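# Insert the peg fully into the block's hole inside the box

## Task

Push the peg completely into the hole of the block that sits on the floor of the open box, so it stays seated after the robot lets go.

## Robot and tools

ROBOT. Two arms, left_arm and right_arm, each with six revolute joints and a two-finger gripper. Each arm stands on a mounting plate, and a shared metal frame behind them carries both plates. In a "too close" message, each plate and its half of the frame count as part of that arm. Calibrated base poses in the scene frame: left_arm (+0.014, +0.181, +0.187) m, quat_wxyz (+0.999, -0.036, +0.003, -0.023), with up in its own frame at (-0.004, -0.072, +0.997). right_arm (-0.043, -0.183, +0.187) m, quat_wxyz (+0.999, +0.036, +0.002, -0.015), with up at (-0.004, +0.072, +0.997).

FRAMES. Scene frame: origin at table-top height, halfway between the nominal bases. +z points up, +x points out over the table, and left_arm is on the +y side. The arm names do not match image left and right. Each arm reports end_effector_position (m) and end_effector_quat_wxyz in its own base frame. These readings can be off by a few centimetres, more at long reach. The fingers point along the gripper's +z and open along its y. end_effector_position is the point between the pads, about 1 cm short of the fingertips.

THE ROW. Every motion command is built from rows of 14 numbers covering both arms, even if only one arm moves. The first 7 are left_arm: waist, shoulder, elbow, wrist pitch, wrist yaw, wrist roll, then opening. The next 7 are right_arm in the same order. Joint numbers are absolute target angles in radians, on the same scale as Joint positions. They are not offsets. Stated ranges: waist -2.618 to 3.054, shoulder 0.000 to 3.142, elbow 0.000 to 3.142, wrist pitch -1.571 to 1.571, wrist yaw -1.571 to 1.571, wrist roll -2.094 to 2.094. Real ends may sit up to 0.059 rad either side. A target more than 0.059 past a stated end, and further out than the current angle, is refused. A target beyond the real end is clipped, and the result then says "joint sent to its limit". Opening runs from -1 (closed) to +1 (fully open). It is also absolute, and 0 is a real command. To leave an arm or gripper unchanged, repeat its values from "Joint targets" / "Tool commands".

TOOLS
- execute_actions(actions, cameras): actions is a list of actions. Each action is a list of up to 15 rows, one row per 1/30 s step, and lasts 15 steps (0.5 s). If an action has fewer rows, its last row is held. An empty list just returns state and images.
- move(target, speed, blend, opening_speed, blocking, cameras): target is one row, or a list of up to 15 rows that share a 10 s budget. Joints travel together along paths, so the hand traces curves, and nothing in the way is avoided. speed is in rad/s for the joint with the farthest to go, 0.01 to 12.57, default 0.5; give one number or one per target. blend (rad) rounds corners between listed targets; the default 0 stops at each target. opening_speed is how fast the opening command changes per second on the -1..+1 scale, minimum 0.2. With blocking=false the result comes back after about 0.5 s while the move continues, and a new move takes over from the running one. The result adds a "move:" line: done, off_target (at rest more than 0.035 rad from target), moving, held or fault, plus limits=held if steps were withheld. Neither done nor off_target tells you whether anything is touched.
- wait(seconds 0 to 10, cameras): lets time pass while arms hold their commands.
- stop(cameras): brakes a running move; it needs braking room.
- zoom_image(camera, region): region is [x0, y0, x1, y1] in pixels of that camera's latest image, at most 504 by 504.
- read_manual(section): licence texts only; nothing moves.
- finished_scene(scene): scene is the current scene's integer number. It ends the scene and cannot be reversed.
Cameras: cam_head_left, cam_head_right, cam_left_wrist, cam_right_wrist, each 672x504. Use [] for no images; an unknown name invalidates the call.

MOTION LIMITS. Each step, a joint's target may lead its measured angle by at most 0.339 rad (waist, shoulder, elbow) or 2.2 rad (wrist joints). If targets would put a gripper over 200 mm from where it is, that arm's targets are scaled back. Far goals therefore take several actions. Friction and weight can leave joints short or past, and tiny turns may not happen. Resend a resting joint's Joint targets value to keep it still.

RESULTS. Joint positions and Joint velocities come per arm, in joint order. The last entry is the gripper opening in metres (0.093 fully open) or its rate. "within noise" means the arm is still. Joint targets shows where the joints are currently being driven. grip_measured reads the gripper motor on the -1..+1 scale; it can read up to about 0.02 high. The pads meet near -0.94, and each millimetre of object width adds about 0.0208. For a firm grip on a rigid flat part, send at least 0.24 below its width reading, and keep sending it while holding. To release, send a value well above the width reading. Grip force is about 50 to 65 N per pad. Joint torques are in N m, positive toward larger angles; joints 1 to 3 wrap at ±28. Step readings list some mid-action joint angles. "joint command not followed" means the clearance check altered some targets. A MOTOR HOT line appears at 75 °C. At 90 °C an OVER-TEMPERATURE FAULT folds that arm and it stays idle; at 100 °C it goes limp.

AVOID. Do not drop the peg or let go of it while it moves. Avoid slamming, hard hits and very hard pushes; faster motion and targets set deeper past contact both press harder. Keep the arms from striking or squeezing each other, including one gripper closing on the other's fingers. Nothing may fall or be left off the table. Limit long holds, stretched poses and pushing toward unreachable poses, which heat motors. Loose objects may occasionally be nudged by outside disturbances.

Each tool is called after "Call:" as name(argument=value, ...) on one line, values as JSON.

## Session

Call:
execute_actions(actions=[])

Call:
zoom_image(camera="cam_head_left", region=[300, 220, 500, 420])

Scene clock: 0.00 s.
left_arm: end_effector_position=(+0.3914, +0.0426, +0.0756) grip_measured=+1.000 end_effector_quat_wxyz=(+0.551, -0.064, +0.827, +0.094) | right_arm: end_effector_position=(+0.3717, -0.0222, +0.0974) grip_measured=+1.000 end_effector_quat_wxyz=(+0.587, +0.078, +0.803, -0.067)
Joint positions: left_arm=[0.018 1.617 0.392 0.832 -0.211 0.005 0.093] | right_arm=[0.054 1.489 0.296 0.877 0.253 0.064 0.093]
Joint velocities: within noise
Joint torques (N m): no reading
Heat: left arm: 30 °C; right arm: 31 °C.
Joint targets: left_arm=[0.018 1.610 0.400 0.834 -0.212 0.006] | right_arm=[0.054 1.481 0.307 0.888 0.253 0.064]
Tool commands: left_gripper/opening=+1.0 right_gripper/opening=+1.0

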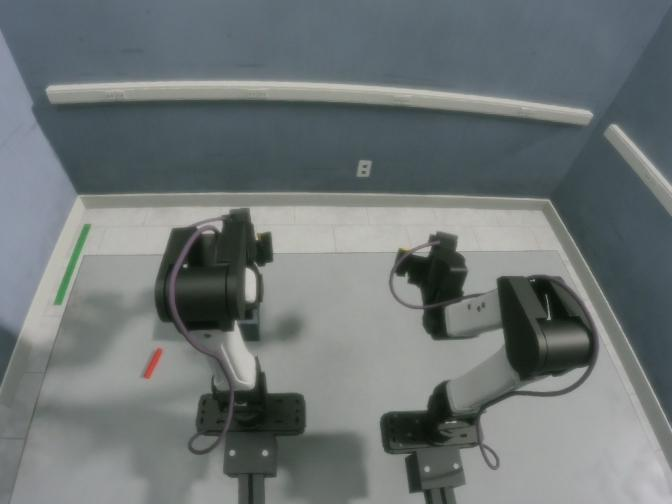

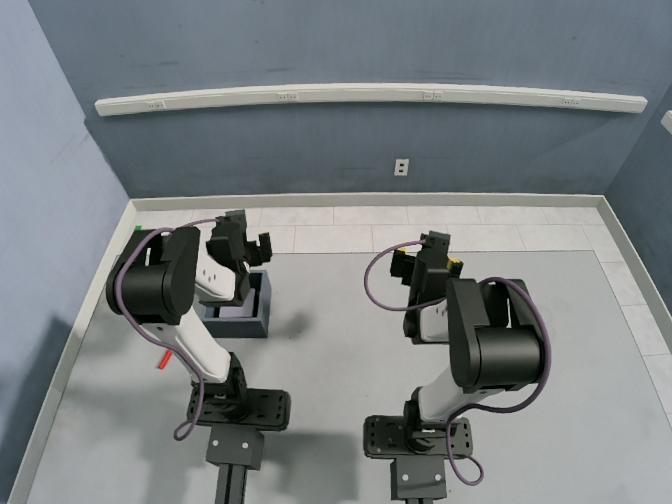

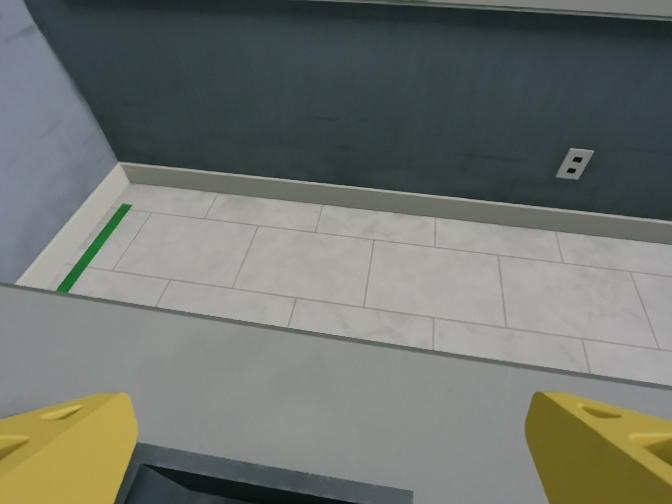

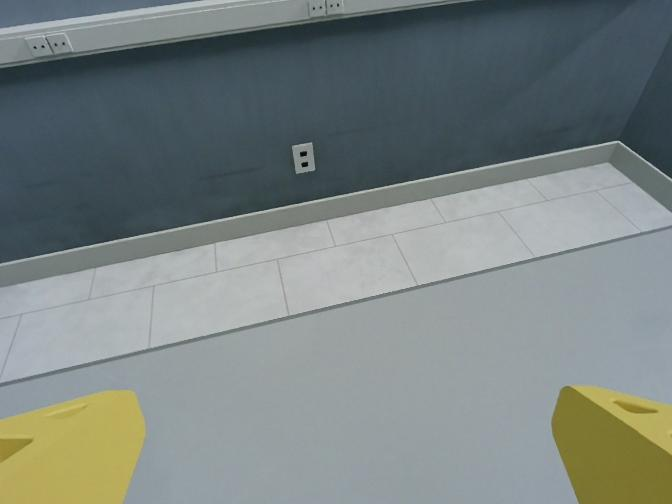

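Scaled by 2.520.

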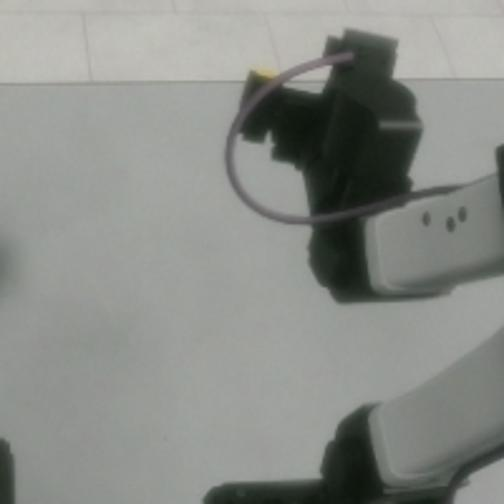

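Call:
move(target=[1.04, 1.87, 1.28, -0.91, -0.033, -1.4, 1, 0.054, 1.481, 0.307, 0.888, 0.253, 0.064, 1], speed=1.2, cameras=["cam_head_left","cam_left_wrist"])

Scene clock: 16.27 s.
left_arm: end_effector_position=(+0.1695, +0.3018, +0.0367) grip_measured=+1.000 end_effector_quat_wxyz=(-0.038, +0.937, -0.348, -0.013) | right_arm: end_effector_position=(+0.3717, -0.0222, +0.0974) grip_measured=+1.000 end_effector_quat_wxyz=(+0.587, +0.078, +0.803, -0.067)
Joint positions: left_arm=[1.04 1.851 1.251 -0.901 -0.039 -1.39 0.093] | right_arm=[0.054 1.489 0.296 0.877 0.253 0.064 0.093]
Joint velocities: within noise
Joint torques (N m): left_arm=[0.12 -5.52 7.72 0.16 -0.06 -0.14] | right_arm=[0.46 -5.08 7.32 2 0.04 0.03]
Heat: left arm: 32 °C; right arm: 32 °C.
Joint targets: left_arm=[1.040 1.870 1.280 -0.910 -0.033 -1.400] | right_arm=[0.054 1.481 0.307 0.888 0.253 0.064]
move: done
Images, in order (width x height): cam_head_left 672x504, cam_left_wrist 672x504.

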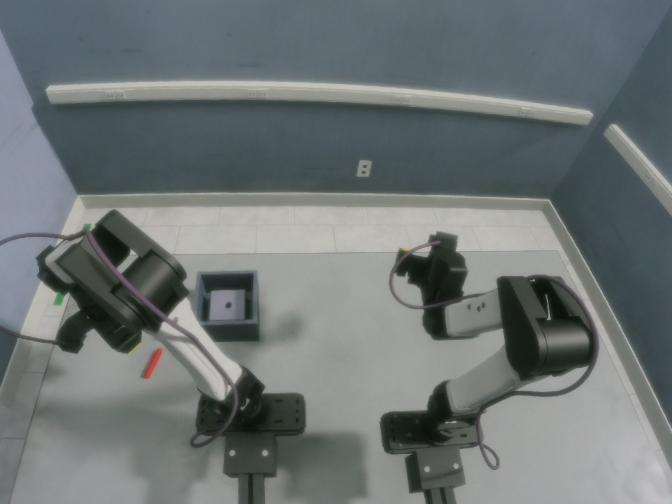

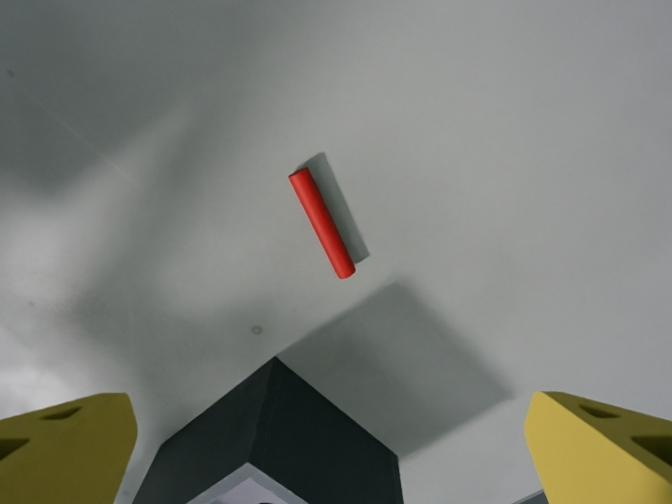

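Call:
move(target=[0.914, 2.232, 1.082, -0.362, -0.033, -1.905, 1, 0.054, 1.481, 0.307, 0.888, 0.253, 0.064, 1], speed=0.8, cameras=["cam_head_right","cam_left_wrist"])

Scene clock: 32.13 s.
left_arm: end_effector_position=(+0.2095, +0.2840, -0.1146) grip_measured=+1.000 end_effector_quat_wxyz=(-0.037, +0.986, -0.163, -0.001) | right_arm: end_effector_position=(+0.3717, -0.0222, +0.0974) grip_measured=+1.000 end_effector_quat_wxyz=(+0.587, +0.078, +0.803, -0.067)
Joint positions: left_arm=[0.918 2.22 1.085 -0.373 -0.036 -1.895 0.093] | right_arm=[0.054 1.489 0.296 0.877 0.253 0.064 0.093]
Joint velocities: within noise
Joint torques (N m): left_arm=[-0.32 -6.79 3 0.34 -0.05 -0.14] | right_arm=[0.39 -4.97 7.34 1.98 0.07 0.02]
Heat: left arm: 32 °C; right arm: 33 °C.
Joint targets: left_arm=[0.914 2.232 1.082 -0.362 -0.033 -1.905] | right_arm=[0.054 1.481 0.307 0.888 0.253 0.064]
move: done
Images, in order (width x height): cam_head_right 672x504, cam_left_wrist 672x504.

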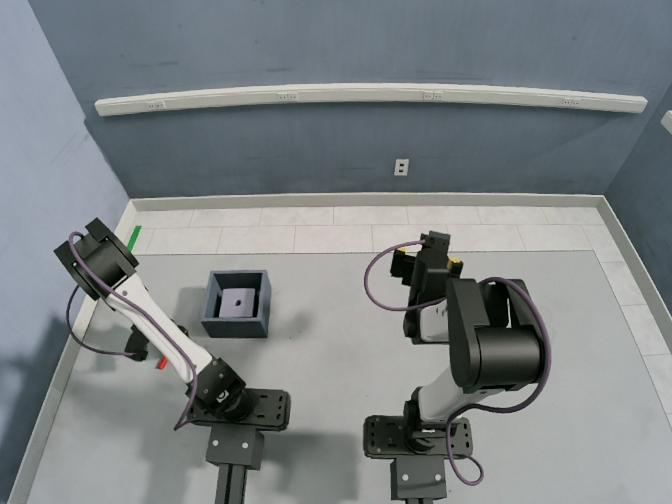

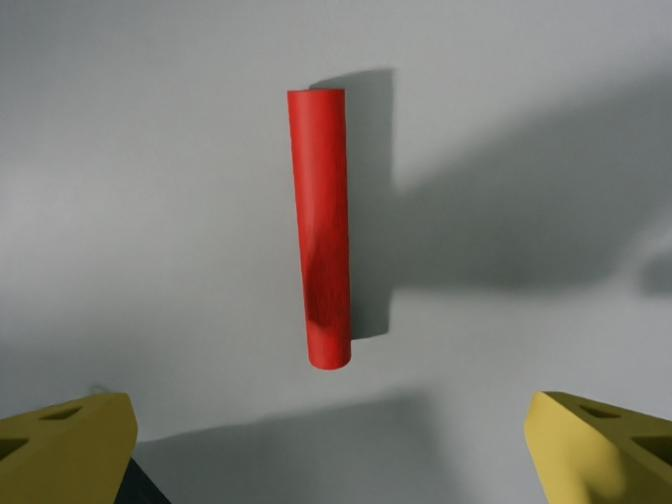

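Call:
move(target=[[0.917, 2.362, 1.095, -0.248, -0.033, -1.934, 1, 0.054, 1.481, 0.307, 0.888, 0.253, 0.064, 1],[0.917, 2.362, 1.095, -0.248, -0.033, -1.934, -0.95, 0.054, 1.481, 0.307, 0.888, 0.253, 0.064, 1]], speed=0.3, opening_speed=1.0, cameras=["cam_left_wrist"])

Scene clock: 45.07 s.
left_arm: end_effector_position=(+0.2077, +0.2817, -0.1540) grip_measured=-0.805 end_effector_quat_wxyz=(-0.033, +0.988, -0.148, -0.003) | right_arm: end_effector_position=(+0.3717, -0.0222, +0.0974) grip_measured=+1.000 end_effector_quat_wxyz=(+0.587, +0.078, +0.803, -0.067)
Joint positions: left_arm=[0.918 2.343 1.085 -0.258 -0.036 -1.925 0.007] | right_arm=[0.054 1.489 0.296 0.877 0.253 0.064 0.093]
Joint velocities: within noise
Joint torques (N m): left_arm=[-0.1 -6.46 3.58 0.3 -0.04 -0.14] | right_arm=[0.51 -5.08 7.31 2 0.09 0.05]
Heat: left arm: 33 °C; right arm: 33 °C.
Joint targets: left_arm=[0.917 2.362 1.095 -0.248 -0.033 -1.934] | right_arm=[0.054 1.481 0.307 0.888 0.253 0.064]
move: done
Images, in order (width x height): cam_left_wrist 672x504.

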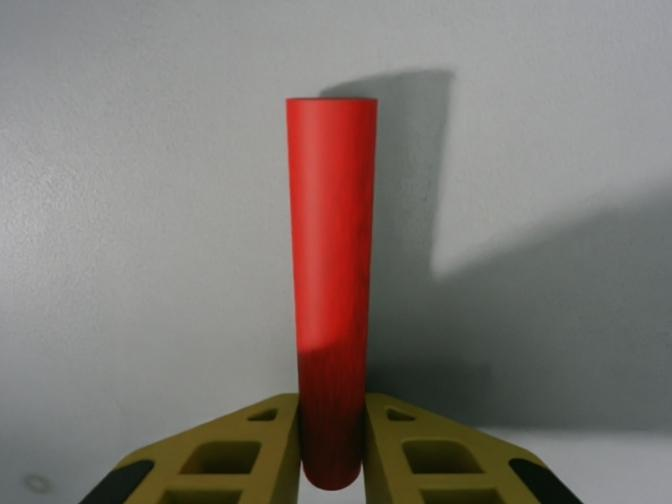

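Call:
move(target=[[0.93, 2.1, 1.25, -0.66, -0.033, -1.9, -0.95, 0.0, 1.6, 0.8, 0.2, 0.2, 0.1, 1],[1.0, 1.87, 1.28, -0.91, -0.033, -1.7, -0.95, -0.6, 2.0, 2.0, -1.4, 0.07, 0.4, 1],[0.2, 1.9, 1.2, -0.4, 0, -0.6, -0.95, -0.6, 2.0, 2.0, -1.5, 0.07, 0.4, 1],[-0.845, 2.085, 0.667, 1.39, 0, 0.045, -0.95, -0.45, 2.05, 2.1, -1.52, 0.07, 0.5, 1],[-0.845, 2.085, 0.667, 1.39, 0, 0.045, -0.95, -0.02, 2.176, 2.30, -1.554, 0.066, 0.82, 1]], speed=[0.5,1.0,1.0,1.0,0.8], blend=0.1)

Scene clock: 66.00 s.
left_arm: end_effector_position=(+0.3257, -0.3674, +0.1113) grip_measured=-0.821 end_effector_quat_wxyz=(+0.644, +0.303, +0.645, -0.277) | right_arm: end_effector_position=(+0.4347, -0.0177, +0.1784) grip_measured=+1.000 end_effector_quat_wxyz=(+0.071, +0.401, +0.913, -0.004)
Joint positions: left_arm=[-0.845 2.067 0.677 1.374 0.001 0.033 0.006] | right_arm=[-0.016 2.16 2.265 -1.548 0.063 0.806 0.093]
Joint velocities: within noise
Joint torques (N m): left_arm=[-0.09 -5.45 3.45 2.41 0.01 0.08] | right_arm=[0.57 -9.1 10.41 0.29 0.12 0.21]
Heat: left arm: 35 °C; right arm: 34 °C.
Joint targets: left_arm=[-0.845 2.085 0.667 1.390 0.000 0.045] | right_arm=[-0.020 2.176 2.300 -1.554 0.066 0.820]
move: done

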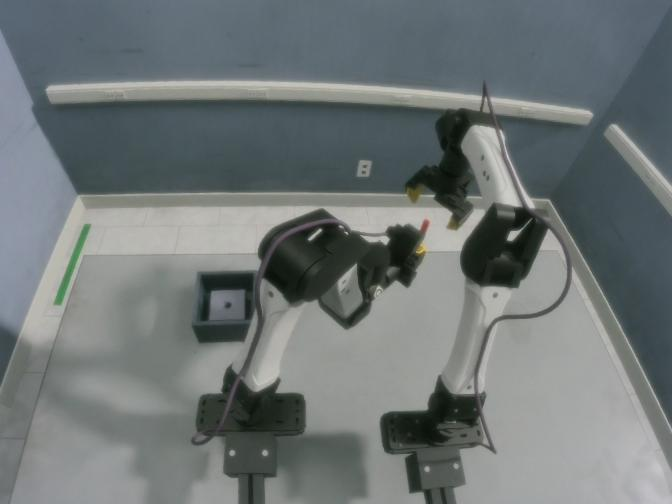

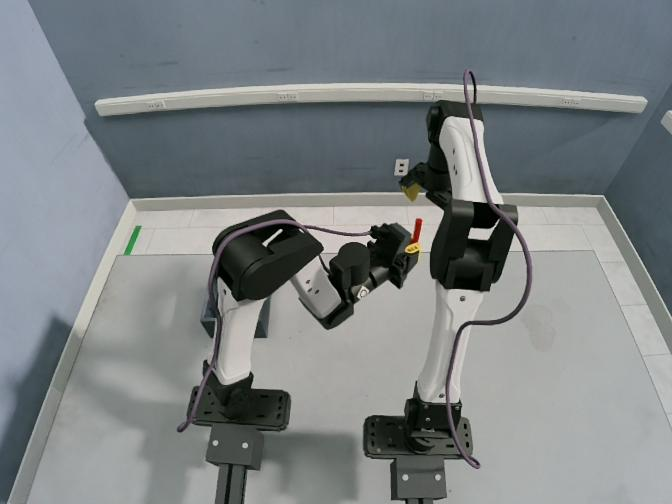

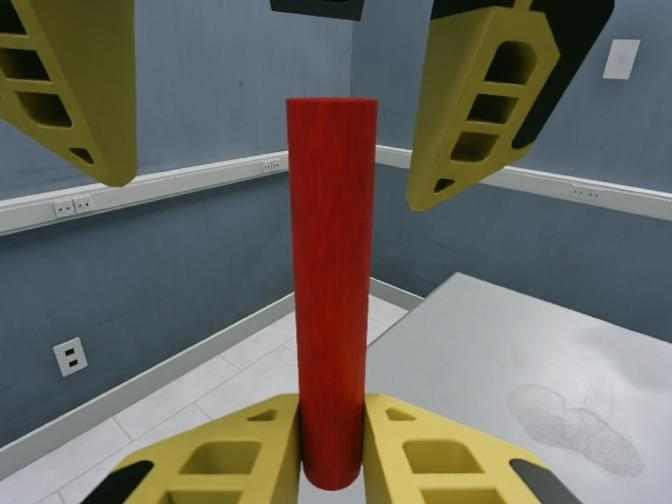

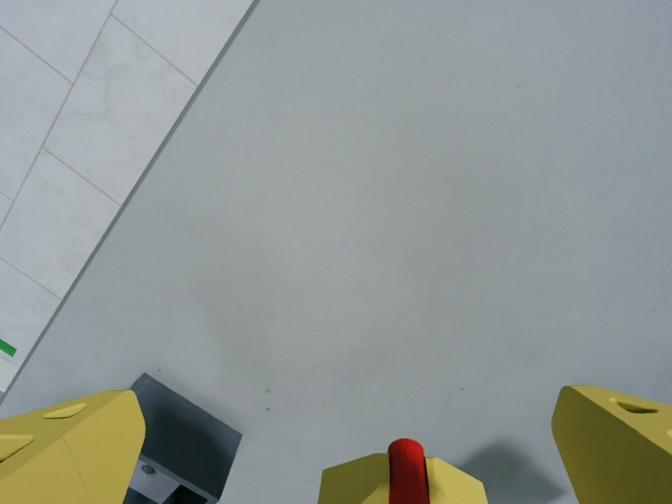

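Call:
move(target=[-0.845, 2.085, 0.667, 1.36, 0, 0.045, -0.95, 0.075, 1.953, 1.994, -1.554, 0.073, 0.93, 1], speed=0.35, cameras=["cam_left_wrist","cam_right_wrist"])

Scene clock: 73.00 s.
left_arm: end_effector_position=(+0.3257, -0.3674, +0.1088) grip_measured=-0.821 end_effector_quat_wxyz=(+0.641, +0.305, +0.649, -0.276) | right_arm: end_effector_position=(+0.3798, +0.0155, +0.1725) grip_measured=+1.000 end_effector_quat_wxyz=(+0.024, +0.411, +0.911, -0.023)
Joint positions: left_arm=[-0.845 2.067 0.677 1.363 0.001 0.033 0.006] | right_arm=[0.069 2.001 2.005 -1.554 0.063 0.916 0.093]
Joint velocities: within noise
Joint torques (N m): left_arm=[-0.09 -5.42 3.52 2.21 0 0.05] | right_arm=[1.46 -13.37 5.76 0.19 0.17 0.22]
Heat: left arm: 35 °C; right arm: 35 °C.
Joint targets: left_arm=[-0.845 2.085 0.667 1.360 0.000 0.045] | right_arm=[0.075 1.953 1.994 -1.554 0.073 0.930]
move: off_target (right_arm); right_arm: the shoulder is farthest, 0.048 rad from its target
Images, in order (width x height): cam_left_wrist 672x504, cam_right_wrist 672x504.

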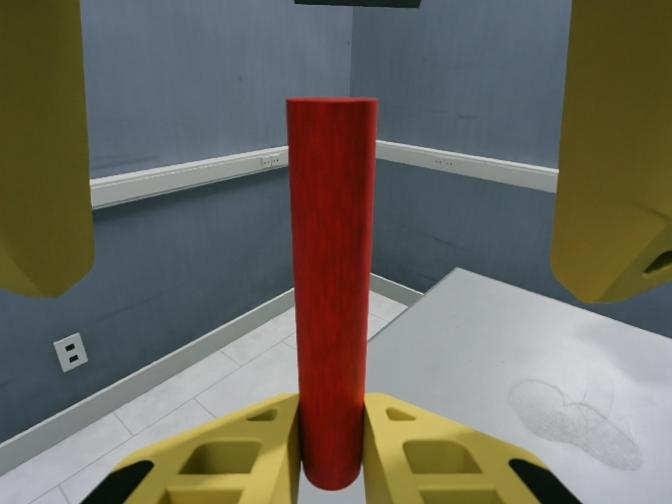

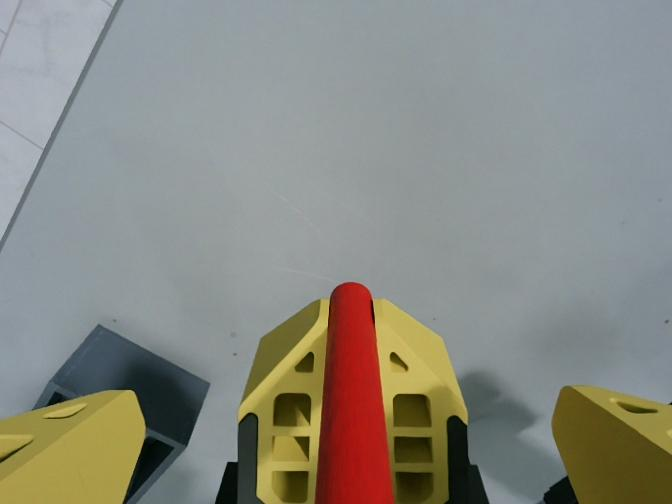

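Call:
move(target=[[-0.845, 2.085, 0.667, 1.322, 0, 0.045, -0.95, 0.075, 1.953, 1.994, -1.554, 0.073, 0.93, 1],[-0.845, 2.085, 0.667, 1.322, 0, 0.045, -0.95, 0.075, 1.953, 1.994, -1.554, 0.073, 0.93, -0.95]], speed=0.2, opening_speed=0.8, cameras=["cam_left_wrist","cam_right_wrist"])

Scene clock: 83.97 s.
left_arm: end_effector_position=(+0.3256, -0.3669, +0.0995) grip_measured=-0.821 end_effector_quat_wxyz=(+0.628, +0.311, +0.660, -0.269) | right_arm: end_effector_position=(+0.3789, +0.0146, +0.1726) grip_measured=-0.788 end_effector_quat_wxyz=(+0.024, +0.411, +0.911, -0.026)
Joint positions: left_arm=[-0.845 2.067 0.677 1.325 -0.001 0.036 0.006] | right_arm=[0.069 2.001 2.005 -1.557 0.068 0.917 0.007]
Joint velocities: within noise
Joint torques (N m): left_arm=[-0.08 -5.45 3.54 2.21 0.02 0.04] | right_arm=[1.29 -13.42 5.81 0.19 0.12 0.23]
Heat: left arm: 35 °C; right arm: 40 °C.
Joint targets: left_arm=[-0.845 2.085 0.667 1.322 0.000 0.045] | right_arm=[0.075 1.953 1.994 -1.554 0.073 0.930]
move: off_target (right_arm); target 2's new numbers were sent with right_arm's shoulder 0.048 rad from that target; right_arm: the shoulder is farthest, 0.048 rad from its target
Images, in order (width x height): cam_left_wrist 672x504, cam_right_wrist 672x504.

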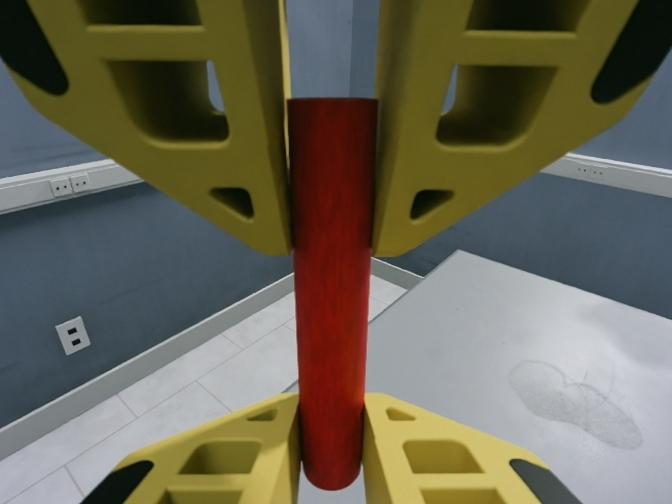

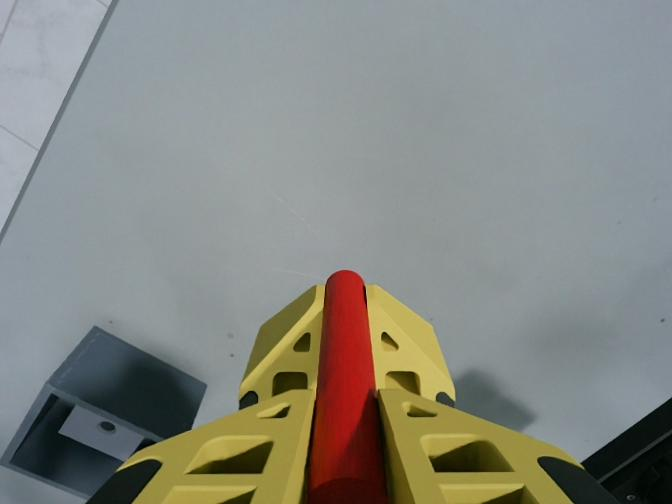

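Call:
move(target=[[-0.845, 2.085, 0.667, 1.322, 0, 0.045, -0.95, 0.075, 1.953, 1.994, -1.554, 0.073, 0.93, -0.95],[-0.845, 2.085, 0.667, 1.322, 0, 0.045, -0.95, 0.075, 1.953, 1.994, -1.554, 0.073, 0.93, 1],[-0.845, 2.085, 0.667, 1.322, 0, 0.045, -0.95, -0.02, 2.176, 2.30, -1.554, 0.066, 0.82, 1],[-0.745, 2.24, 1.115, -0.495, -0.052, -1.205, -0.95, -0.6, 1.9, 1.9, -1.3, 0.07, -0.2, 1]], speed=[0.3,0.3,0.5,0.9], opening_speed=1.5)

Scene clock: 153.90 s.
left_arm: end_effector_position=(+0.2440, -0.2187, -0.1142) grip_measured=-0.822 end_effector_quat_wxyz=(+0.004, -0.219, +0.975, +0.030) | right_arm: end_effector_position=(+0.3382, -0.2437, +0.1726) grip_measured=+1.000 end_effector_quat_wxyz=(+0.086, +0.206, +0.972, -0.072)
Joint positions: left_arm=[-0.752 2.221 1.091 -0.487 -0.041 -1.195 0.006] | right_arm=[-0.597 1.951 1.912 -1.317 0.068 -0.187 0.093]
Joint velocities: within noise
Joint torques (N m): left_arm=[0.39 -6.08 5.86 0.19 -0.22 -0.15] | right_arm=[0.35 -14.05 6.19 0.66 0.06 -0.07]
Heat: left arm: 35 °C; right arm: 52 °C.
Joint targets: left_arm=[-0.745 2.240 1.115 -0.495 -0.052 -1.205] | right_arm=[-0.600 1.900 1.900 -1.300 0.070 -0.200]
move: off_target (right_arm); target 2's new numbers were sent with right_arm's shoulder 0.048 rad from that target; right_arm: the shoulder is farthest, 0.051 rad from its target

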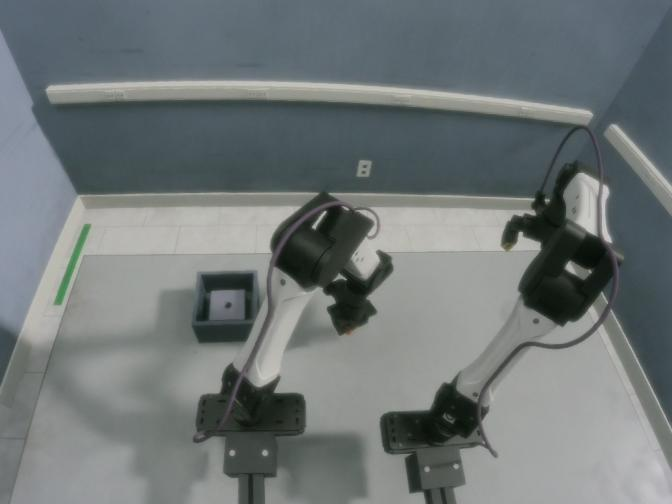

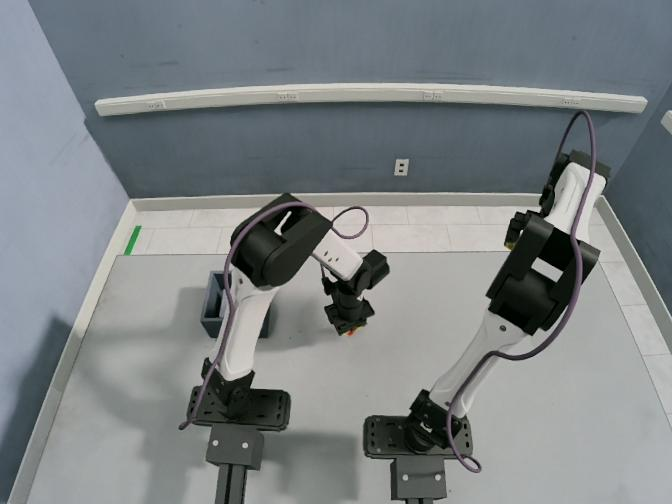

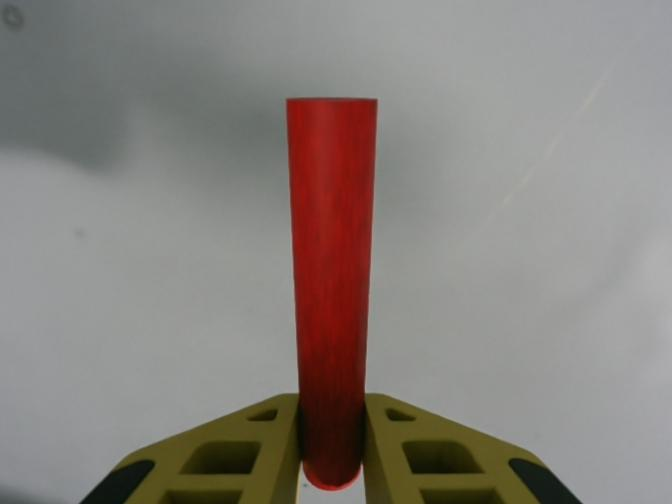

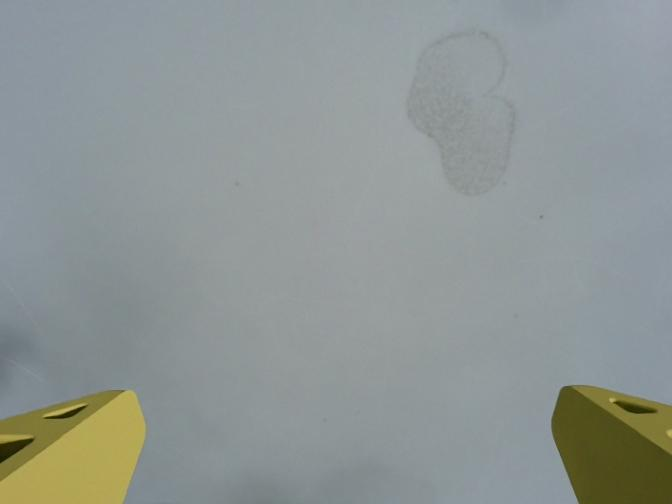

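Call:
move(target=[-0.745, 2.483, 1.143, -0.262, -0.052, -1.205, -0.95, -0.6, 1.587, 1.127, -1.0, 0.07, -0.2, 1], speed=0.35, cameras=["cam_left_wrist"])

Scene clock: 162.27 s.
left_arm: end_effector_position=(+0.2446, -0.2190, -0.1876) grip_measured=-0.822 end_effector_quat_wxyz=(+0.004, -0.220, +0.975, +0.032) | right_arm: end_effector_position=(+0.2374, -0.1752, +0.0733) grip_measured=+1.000 end_effector_quat_wxyz=(+0.017, +0.204, +0.978, -0.044)
Joint positions: left_arm=[-0.752 2.463 1.123 -0.278 -0.042 -1.197 0.006] | right_arm=[-0.597 1.626 1.137 -1.016 0.068 -0.188 0.093]
Joint velocities: within noise
Joint torques (N m): left_arm=[0.34 -6.61 4.6 0.43 -0.2 -0.14] | right_arm=[0.18 -10.09 5.98 0.38 0.04 -0.09]
Heat: left arm: 35 °C; right arm: 53 °C.
Joint targets: left_arm=[-0.745 2.483 1.143 -0.262 -0.052 -1.205] | right_arm=[-0.600 1.587 1.127 -1.000 0.070 -0.200]
move: off_target (right_arm); right_arm: the shoulder is farthest, 0.039 rad from its target
Images, in order (width x height): cam_left_wrist 672x504.

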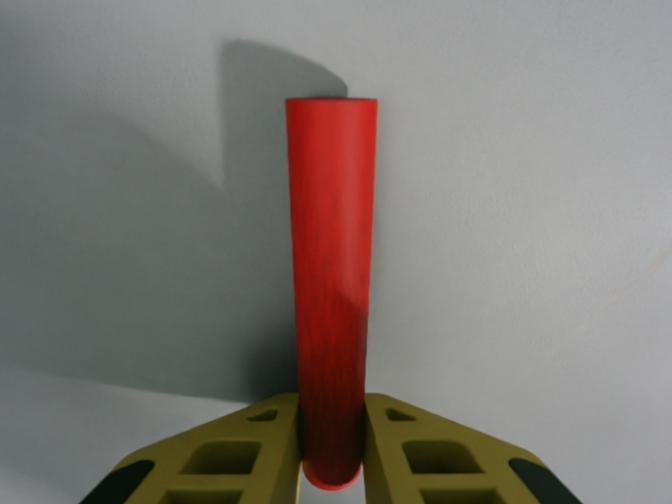

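Call:
move(target=[[-0.745, 2.491, 1.143, -0.254, -0.052, -1.205, -0.95, -0.6, 1.587, 1.127, -1.0, 0.07, -0.2, 1],[-0.745, 2.491, 1.143, -0.254, -0.052, -1.205, -0.3, -0.6, 1.587, 1.127, -1.0, 0.07, -0.2, 1],[-0.745, 2.22, 1.095, -0.495, -0.052, -1.205, -0.3, -0.4, 1.587, 1.127, -1.0, 0.07, -0.2, 1],[0.6, 1.87, 1.28, -0.91, 0, 0, -0.3, 0.44, 2.218, 0.972, -0.353, 0.066, -0.015, 1]], speed=[0.3,0.3,0.5,1.0], opening_speed=0.6, cameras=["cam_right_wrist","cam_head_left"])

Scene clock: 187.60 s.
left_arm: end_effector_position=(+0.2809, +0.1958, +0.0201) grip_measured=-0.302 end_effector_quat_wxyz=(+0.008, -0.303, +0.953, +0.006) | right_arm: end_effector_position=(+0.2842, +0.1200, -0.1268) grip_measured=+1.000 end_effector_quat_wxyz=(-0.007, -0.231, +0.972, -0.038)
Joint positions: left_arm=[0.605 1.905 1.256 -0.903 -0.007 -0.01 0.031] | right_arm=[0.438 2.207 0.978 -0.371 0.071 -0.028 0.093]
Joint velocities: within noise
Joint torques (N m): left_arm=[-0.51 -10.1 7.24 0.16 0.1 0.06] | right_arm=[0.85 -7.54 3.74 0.36 -0.01 0.2]
Heat: left arm: 36 °C; right arm: 47 °C.
Joint targets: left_arm=[0.600 1.870 1.280 -0.910 0.000 0.000] | right_arm=[0.440 2.218 0.972 -0.353 0.066 -0.015]
move: done
Images, in order (width x height): cam_head_left 672x504, cam_right_wrist 672x504.

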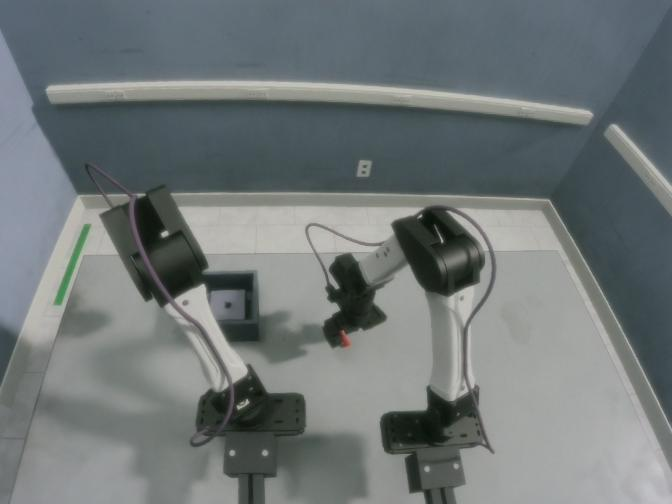

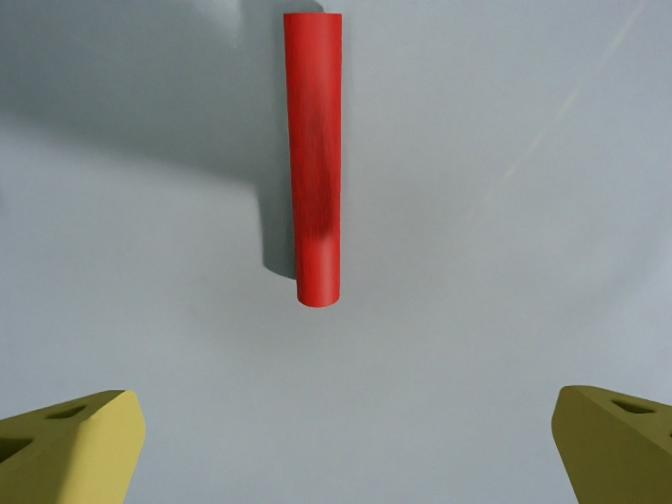

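Call:
move(target=[0.6, 1.87, 1.28, -0.91, 0, 0, -0.3, 0.459, 2.407, 1.035, -0.224, 0.066, -0.005, 1], speed=0.35, cameras=["cam_right_wrist"])

Scene clock: 203.13 s.
left_arm: end_effector_position=(+0.2808, +0.1957, +0.0201) grip_measured=-0.302 end_effector_quat_wxyz=(+0.007, -0.302, +0.953, +0.006) | right_arm: end_effector_position=(+0.2805, +0.1224, -0.1779) grip_measured=+1.000 end_effector_quat_wxyz=(-0.018, -0.233, +0.972, -0.041)
Joint positions: left_arm=[0.605 1.905 1.256 -0.904 -0.007 -0.009 0.031] | right_arm=[0.451 2.394 1.013 -0.243 0.071 -0.018 0.093]
Joint velocities: within noise
Joint torques (N m): left_arm=[-0.53 -10.1 7.27 0.15 0.09 0.06] | right_arm=[1.47 -7.79 5.81 0.33 0.01 0.23]
Heat: left arm: 38 °C; right arm: 44 °C.
Joint targets: left_arm=[0.600 1.870 1.280 -0.910 0.000 0.000] | right_arm=[0.459 2.407 1.035 -0.224 0.066 -0.005]
move: done
Images, in order (width x height): cam_right_wrist 672x504.

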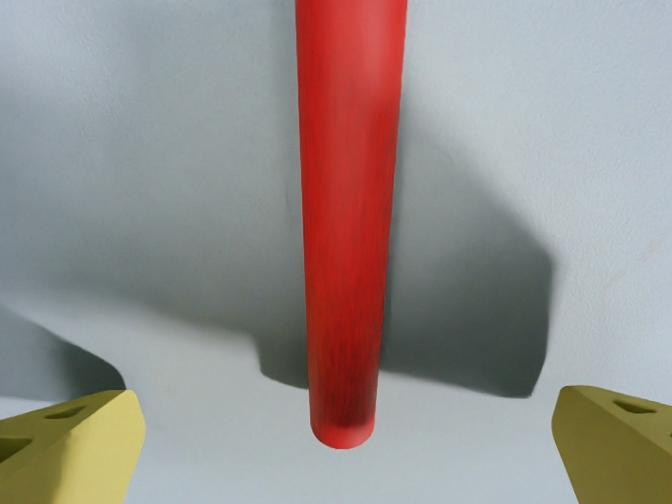

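Call:
move(target=[0.6, 1.87, 1.28, -0.91, 0, 0, -0.3, 0.459, 2.418, 1.08, -0.228, 0.066, -0.005, 1], speed=0.3, cameras=["cam_right_wrist"])

Scene clock: 212.97 s.
left_arm: end_effector_position=(+0.2807, +0.1956, +0.0201) grip_measured=-0.302 end_effector_quat_wxyz=(+0.007, -0.302, +0.953, +0.006) | right_arm: end_effector_position=(+0.2986, +0.1311, -0.1755) grip_measured=+1.000 end_effector_quat_wxyz=(+0.002, -0.232, +0.972, -0.036)
Joint positions: left_arm=[0.605 1.905 1.256 -0.904 -0.007 -0.009 0.031] | right_arm=[0.451 2.402 1.059 -0.241 0.071 -0.018 0.093]
Joint velocities: within noise
Joint torques (N m): left_arm=[-0.54 -10.07 7.2 0.15 0.09 0.04] | right_arm=[1.52 -7.77 5.72 0.32 0.01 0.17]
Heat: left arm: 39 °C; right arm: 44 °C.
Joint targets: left_arm=[0.600 1.870 1.280 -0.910 0.000 0.000] | right_arm=[0.459 2.418 1.080 -0.228 0.066 -0.005]
move: done
Images, in order (width x height): cam_right_wrist 672x504.

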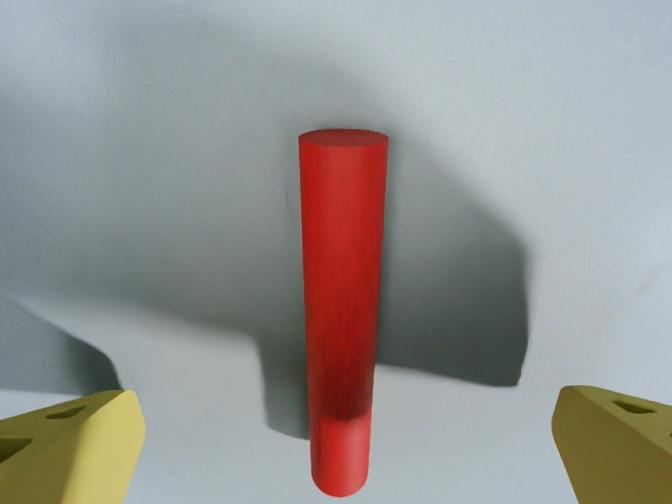

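Call:
move(target=[[0.6, 1.87, 1.28, -0.91, 0, 0, -0.3, 0.459, 2.428, 1.08, -0.214, 0.066, -0.005, 1],[0.6, 1.87, 1.28, -0.91, 0, 0, 1, 0.459, 2.428, 1.08, -0.214, 0.066, -0.005, -0.95]], speed=0.2, opening_speed=1.0, cameras=["cam_right_wrist"])

Scene clock: 221.67 s.
left_arm: end_effector_position=(+0.2807, +0.1956, +0.0201) grip_measured=+1.000 end_effector_quat_wxyz=(+0.007, -0.302, +0.953, +0.006) | right_arm: end_effector_position=(+0.2976, +0.1307, -0.1788) grip_measured=-0.794 end_effector_quat_wxyz=(+0.001, -0.232, +0.972, -0.036)
Joint positions: left_arm=[0.605 1.905 1.256 -0.904 -0.007 -0.009 0.093] | right_arm=[0.451 2.412 1.059 -0.233 0.071 -0.017 0.007]
Joint velocities: within noise
Joint torques (N m): left_arm=[-0.54 -10.11 7.24 0.15 0.1 0.04] | right_arm=[1.47 -7.83 5.94 0.38 0.02 0.23]
Heat: left arm: 40 °C; right arm: 42 °C.
Joint targets: left_arm=[0.600 1.870 1.280 -0.910 0.000 0.000] | right_arm=[0.459 2.428 1.080 -0.214 0.066 -0.005]
move: done
Images, in order (width x height): cam_right_wrist 672x504.

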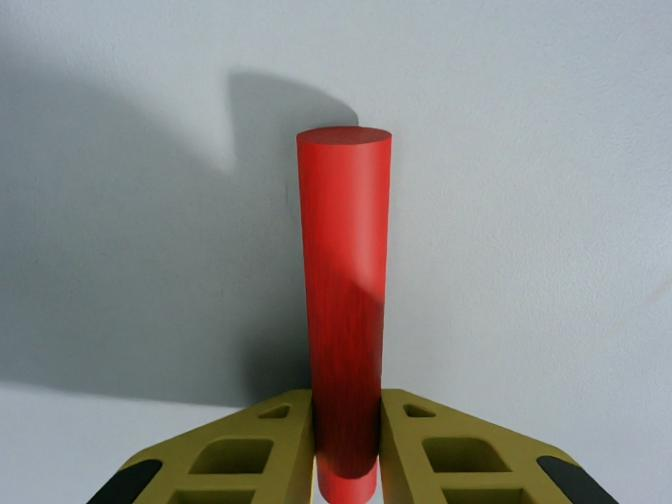

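Call:
move(target=[[0.6, 1.87, 1.28, -0.91, 0, 0, 1, 0.459, 2.218, 0.985, -0.36, 0.066, -0.005, -0.95],[0.4, 2.0, 1.97, -1.5, -0.07, -0.4, 1, 0.70, 2.113, 0.685, 1.415, 0, -0.05, -0.95],[-0.1, 2.015, 1.981, -1.535, -0.07, -0.83, 1, 0.70, 2.113, 0.685, 1.415, 0, -0.05, -0.95]], speed=[0.4,0.9,0.8])

Scene clock: 249.03 s.
left_arm: end_effector_position=(+0.3752, -0.0281, +0.1612) grip_measured=+1.000 end_effector_quat_wxyz=(+0.015, -0.350, +0.936, +0.029) | right_arm: end_effector_position=(+0.3813, +0.3142, +0.0771) grip_measured=-0.809 end_effector_quat_wxyz=(+0.644, -0.260, +0.687, +0.214)
Joint positions: left_arm=[-0.104 1.995 1.951 -1.526 -0.066 -0.819 0.093] | right_arm=[0.693 2.158 0.696 1.383 0.012 -0.04 0.006]
Joint velocities: within noise
Joint torques (N m): left_arm=[-0.08 -6.3 8.21 0.17 -0.12 -0.17] | right_arm=[1.24 -12.66 3.81 2.24 -0.11 -0.05]
Heat: left arm: 41 °C; right arm: 42 °C.
Joint targets: left_arm=[-0.100 2.015 1.981 -1.535 -0.070 -0.830] | right_arm=[0.700 2.113 0.685 1.415 0.000 -0.050]
move: off_target (right_arm); right_arm: the shoulder is farthest, 0.045 rad from its target

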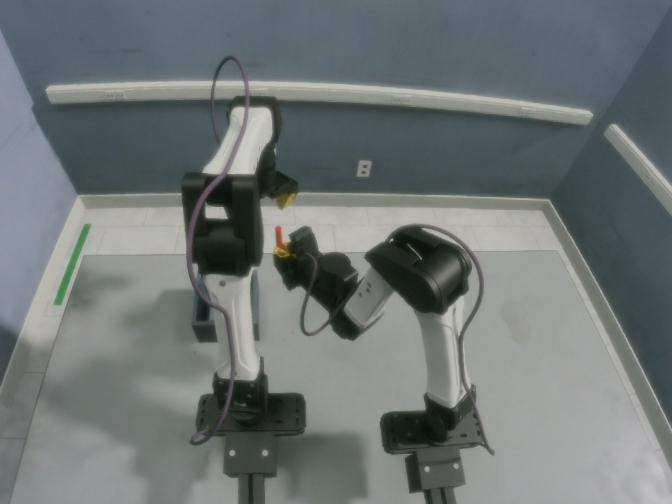

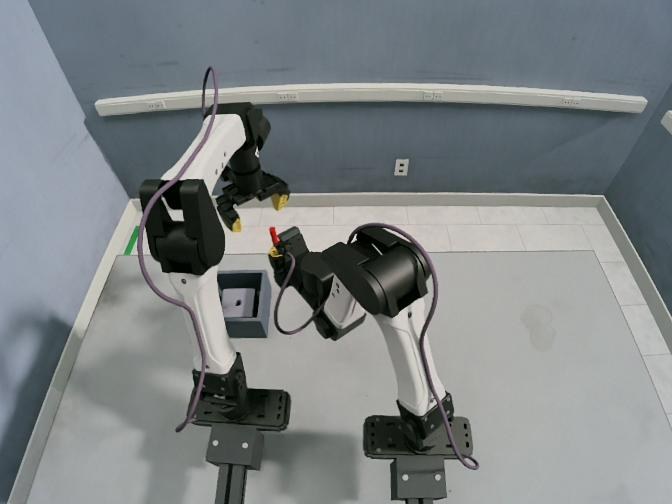

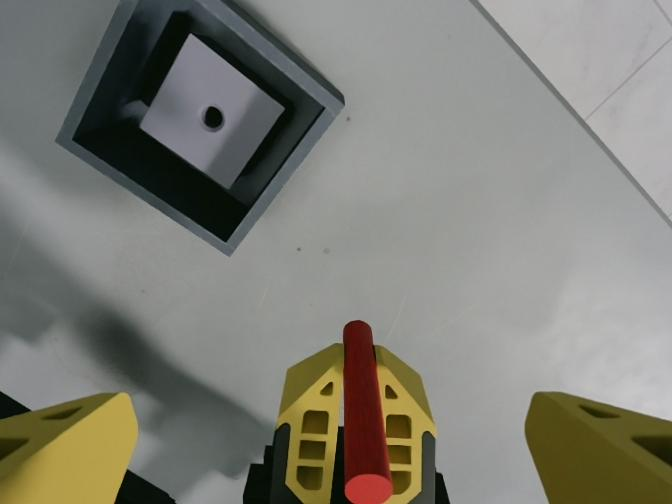

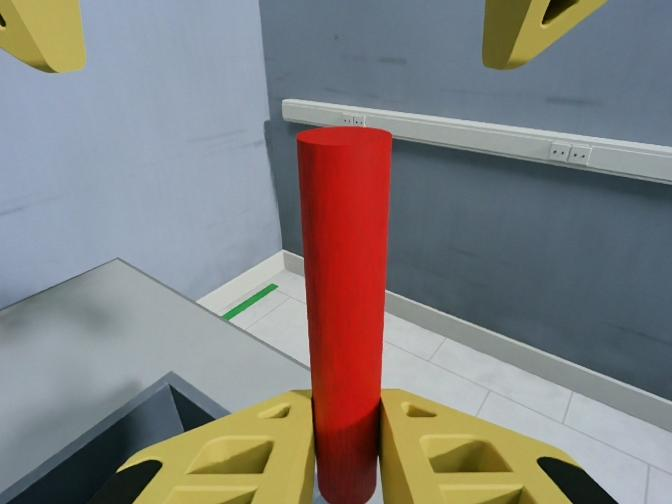

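Call:
move(target=[-0.1, 1.98, 1.79, -1.385, -0.07, -0.83, 1, 0.70, 2.113, 0.685, 1.465, 0, -0.05, -0.95], speed=0.5, cameras=["cam_left_wrist","cam_right_wrist"])

Scene clock: 276.30 s.
left_arm: end_effector_position=(+0.3745, -0.0280, +0.1233) grip_measured=+1.000 end_effector_quat_wxyz=(+0.005, -0.350, +0.936, +0.034) | right_arm: end_effector_position=(+0.3818, +0.3146, +0.0872) grip_measured=-0.809 end_effector_quat_wxyz=(+0.658, -0.254, +0.674, +0.218)
Joint positions: left_arm=[-0.104 1.995 1.799 -1.396 -0.066 -0.82 0.093] | right_arm=[0.693 2.158 0.696 1.425 0.012 -0.04 0.006]
Joint velocities: within noise
Joint torques (N m): left_arm=[-0.09 -9.18 4.96 0.35 -0.12 -0.15] | right_arm=[1.17 -12.56 3.84 2.36 -0.1 -0.05]
Heat: left arm: 39 °C; right arm: 49 °C.
Joint targets: left_arm=[-0.100 1.980 1.790 -1.385 -0.070 -0.830] | right_arm=[0.700 2.113 0.685 1.465 0.000 -0.050]
move: off_target (right_arm); right_arm: the shoulder is farthest, 0.045 rad from its target
Images, in order (width x height): cam_left_wrist 672x504, cam_right_wrist 672x504.

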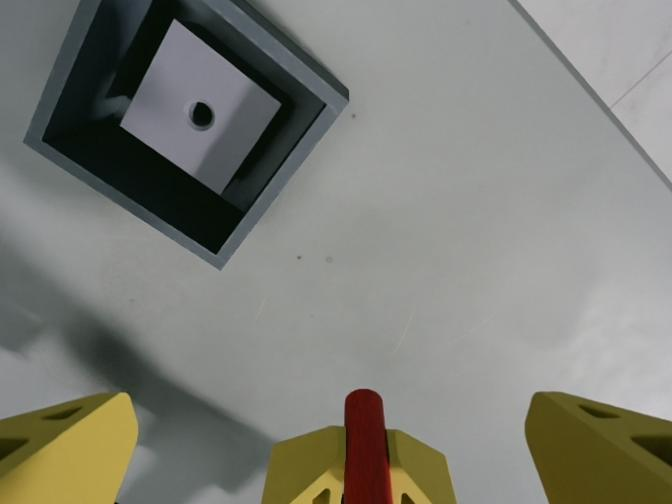

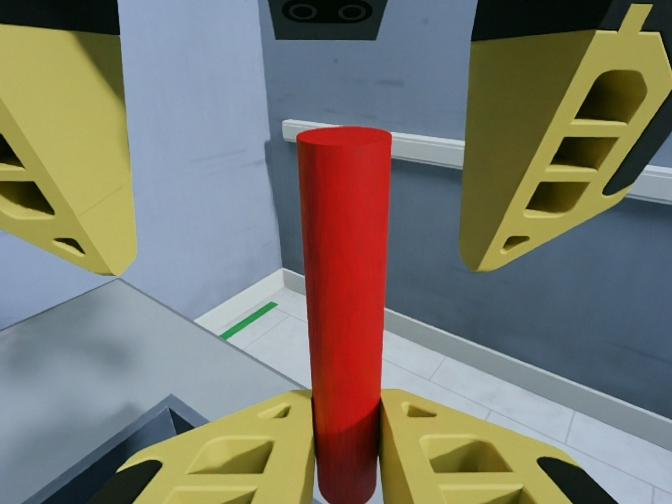

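Call:
move(target=[-0.247, 1.84, 1.617, -1.328, -0.072, -0.976, 1, 0.70, 2.113, 0.685, 1.465, 0, -0.05, -0.95], speed=0.25, cameras=["cam_left_wrist","cam_right_wrist"])

Scene clock: 285.17 s.
left_arm: end_effector_position=(+0.3401, -0.0732, +0.1204) grip_measured=+1.000 end_effector_quat_wxyz=(+0.011, -0.353, +0.935, +0.032) | right_arm: end_effector_position=(+0.3818, +0.3146, +0.0873) grip_measured=-0.809 end_effector_quat_wxyz=(+0.659, -0.254, +0.674, +0.219)
Joint positions: left_arm=[-0.244 1.879 1.628 -1.339 -0.066 -0.965 0.093] | right_arm=[0.693 2.158 0.696 1.425 0.012 -0.04 0.006]
Joint velocities: within noise
Joint torques (N m): left_arm=[-0.54 -10.21 4.77 0.38 -0.16 -0.19] | right_arm=[1.16 -12.53 3.96 2.31 -0.12 -0.07]
Heat: left arm: 40 °C; right arm: 50 °C.
Joint targets: left_arm=[-0.247 1.840 1.617 -1.328 -0.072 -0.976] | right_arm=[0.700 2.113 0.685 1.465 0.000 -0.050]
move: off_target (left_arm, right_arm); left_arm: the shoulder is farthest, 0.039 rad from its target; right_arm: the shoulder is farthest, 0.045 rad from its target
Images, in order (width x height): cam_left_wrist 672x504, cam_right_wrist 672x504.

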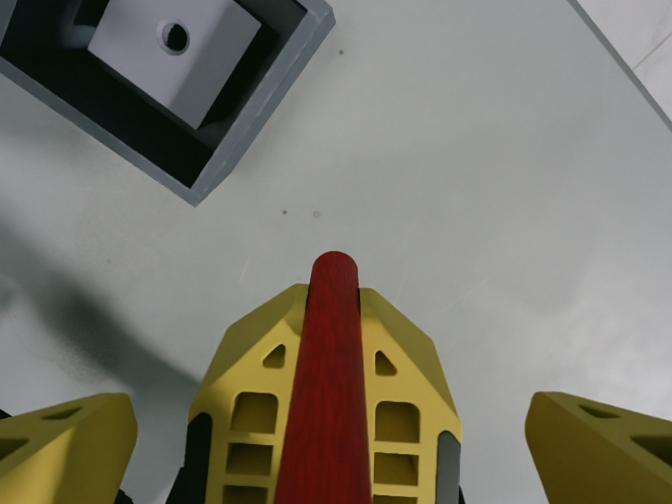

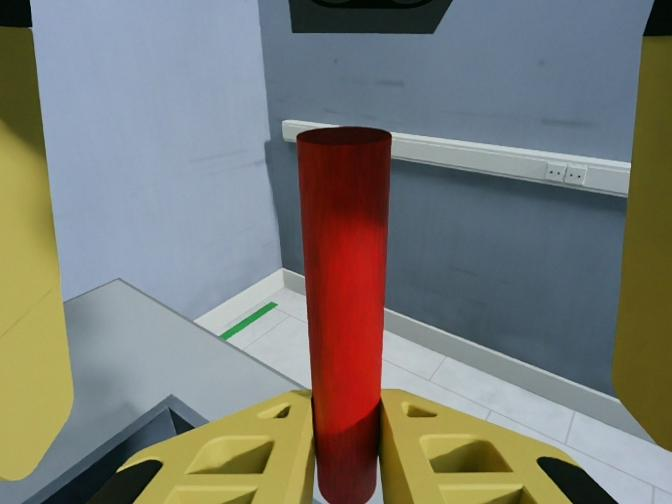

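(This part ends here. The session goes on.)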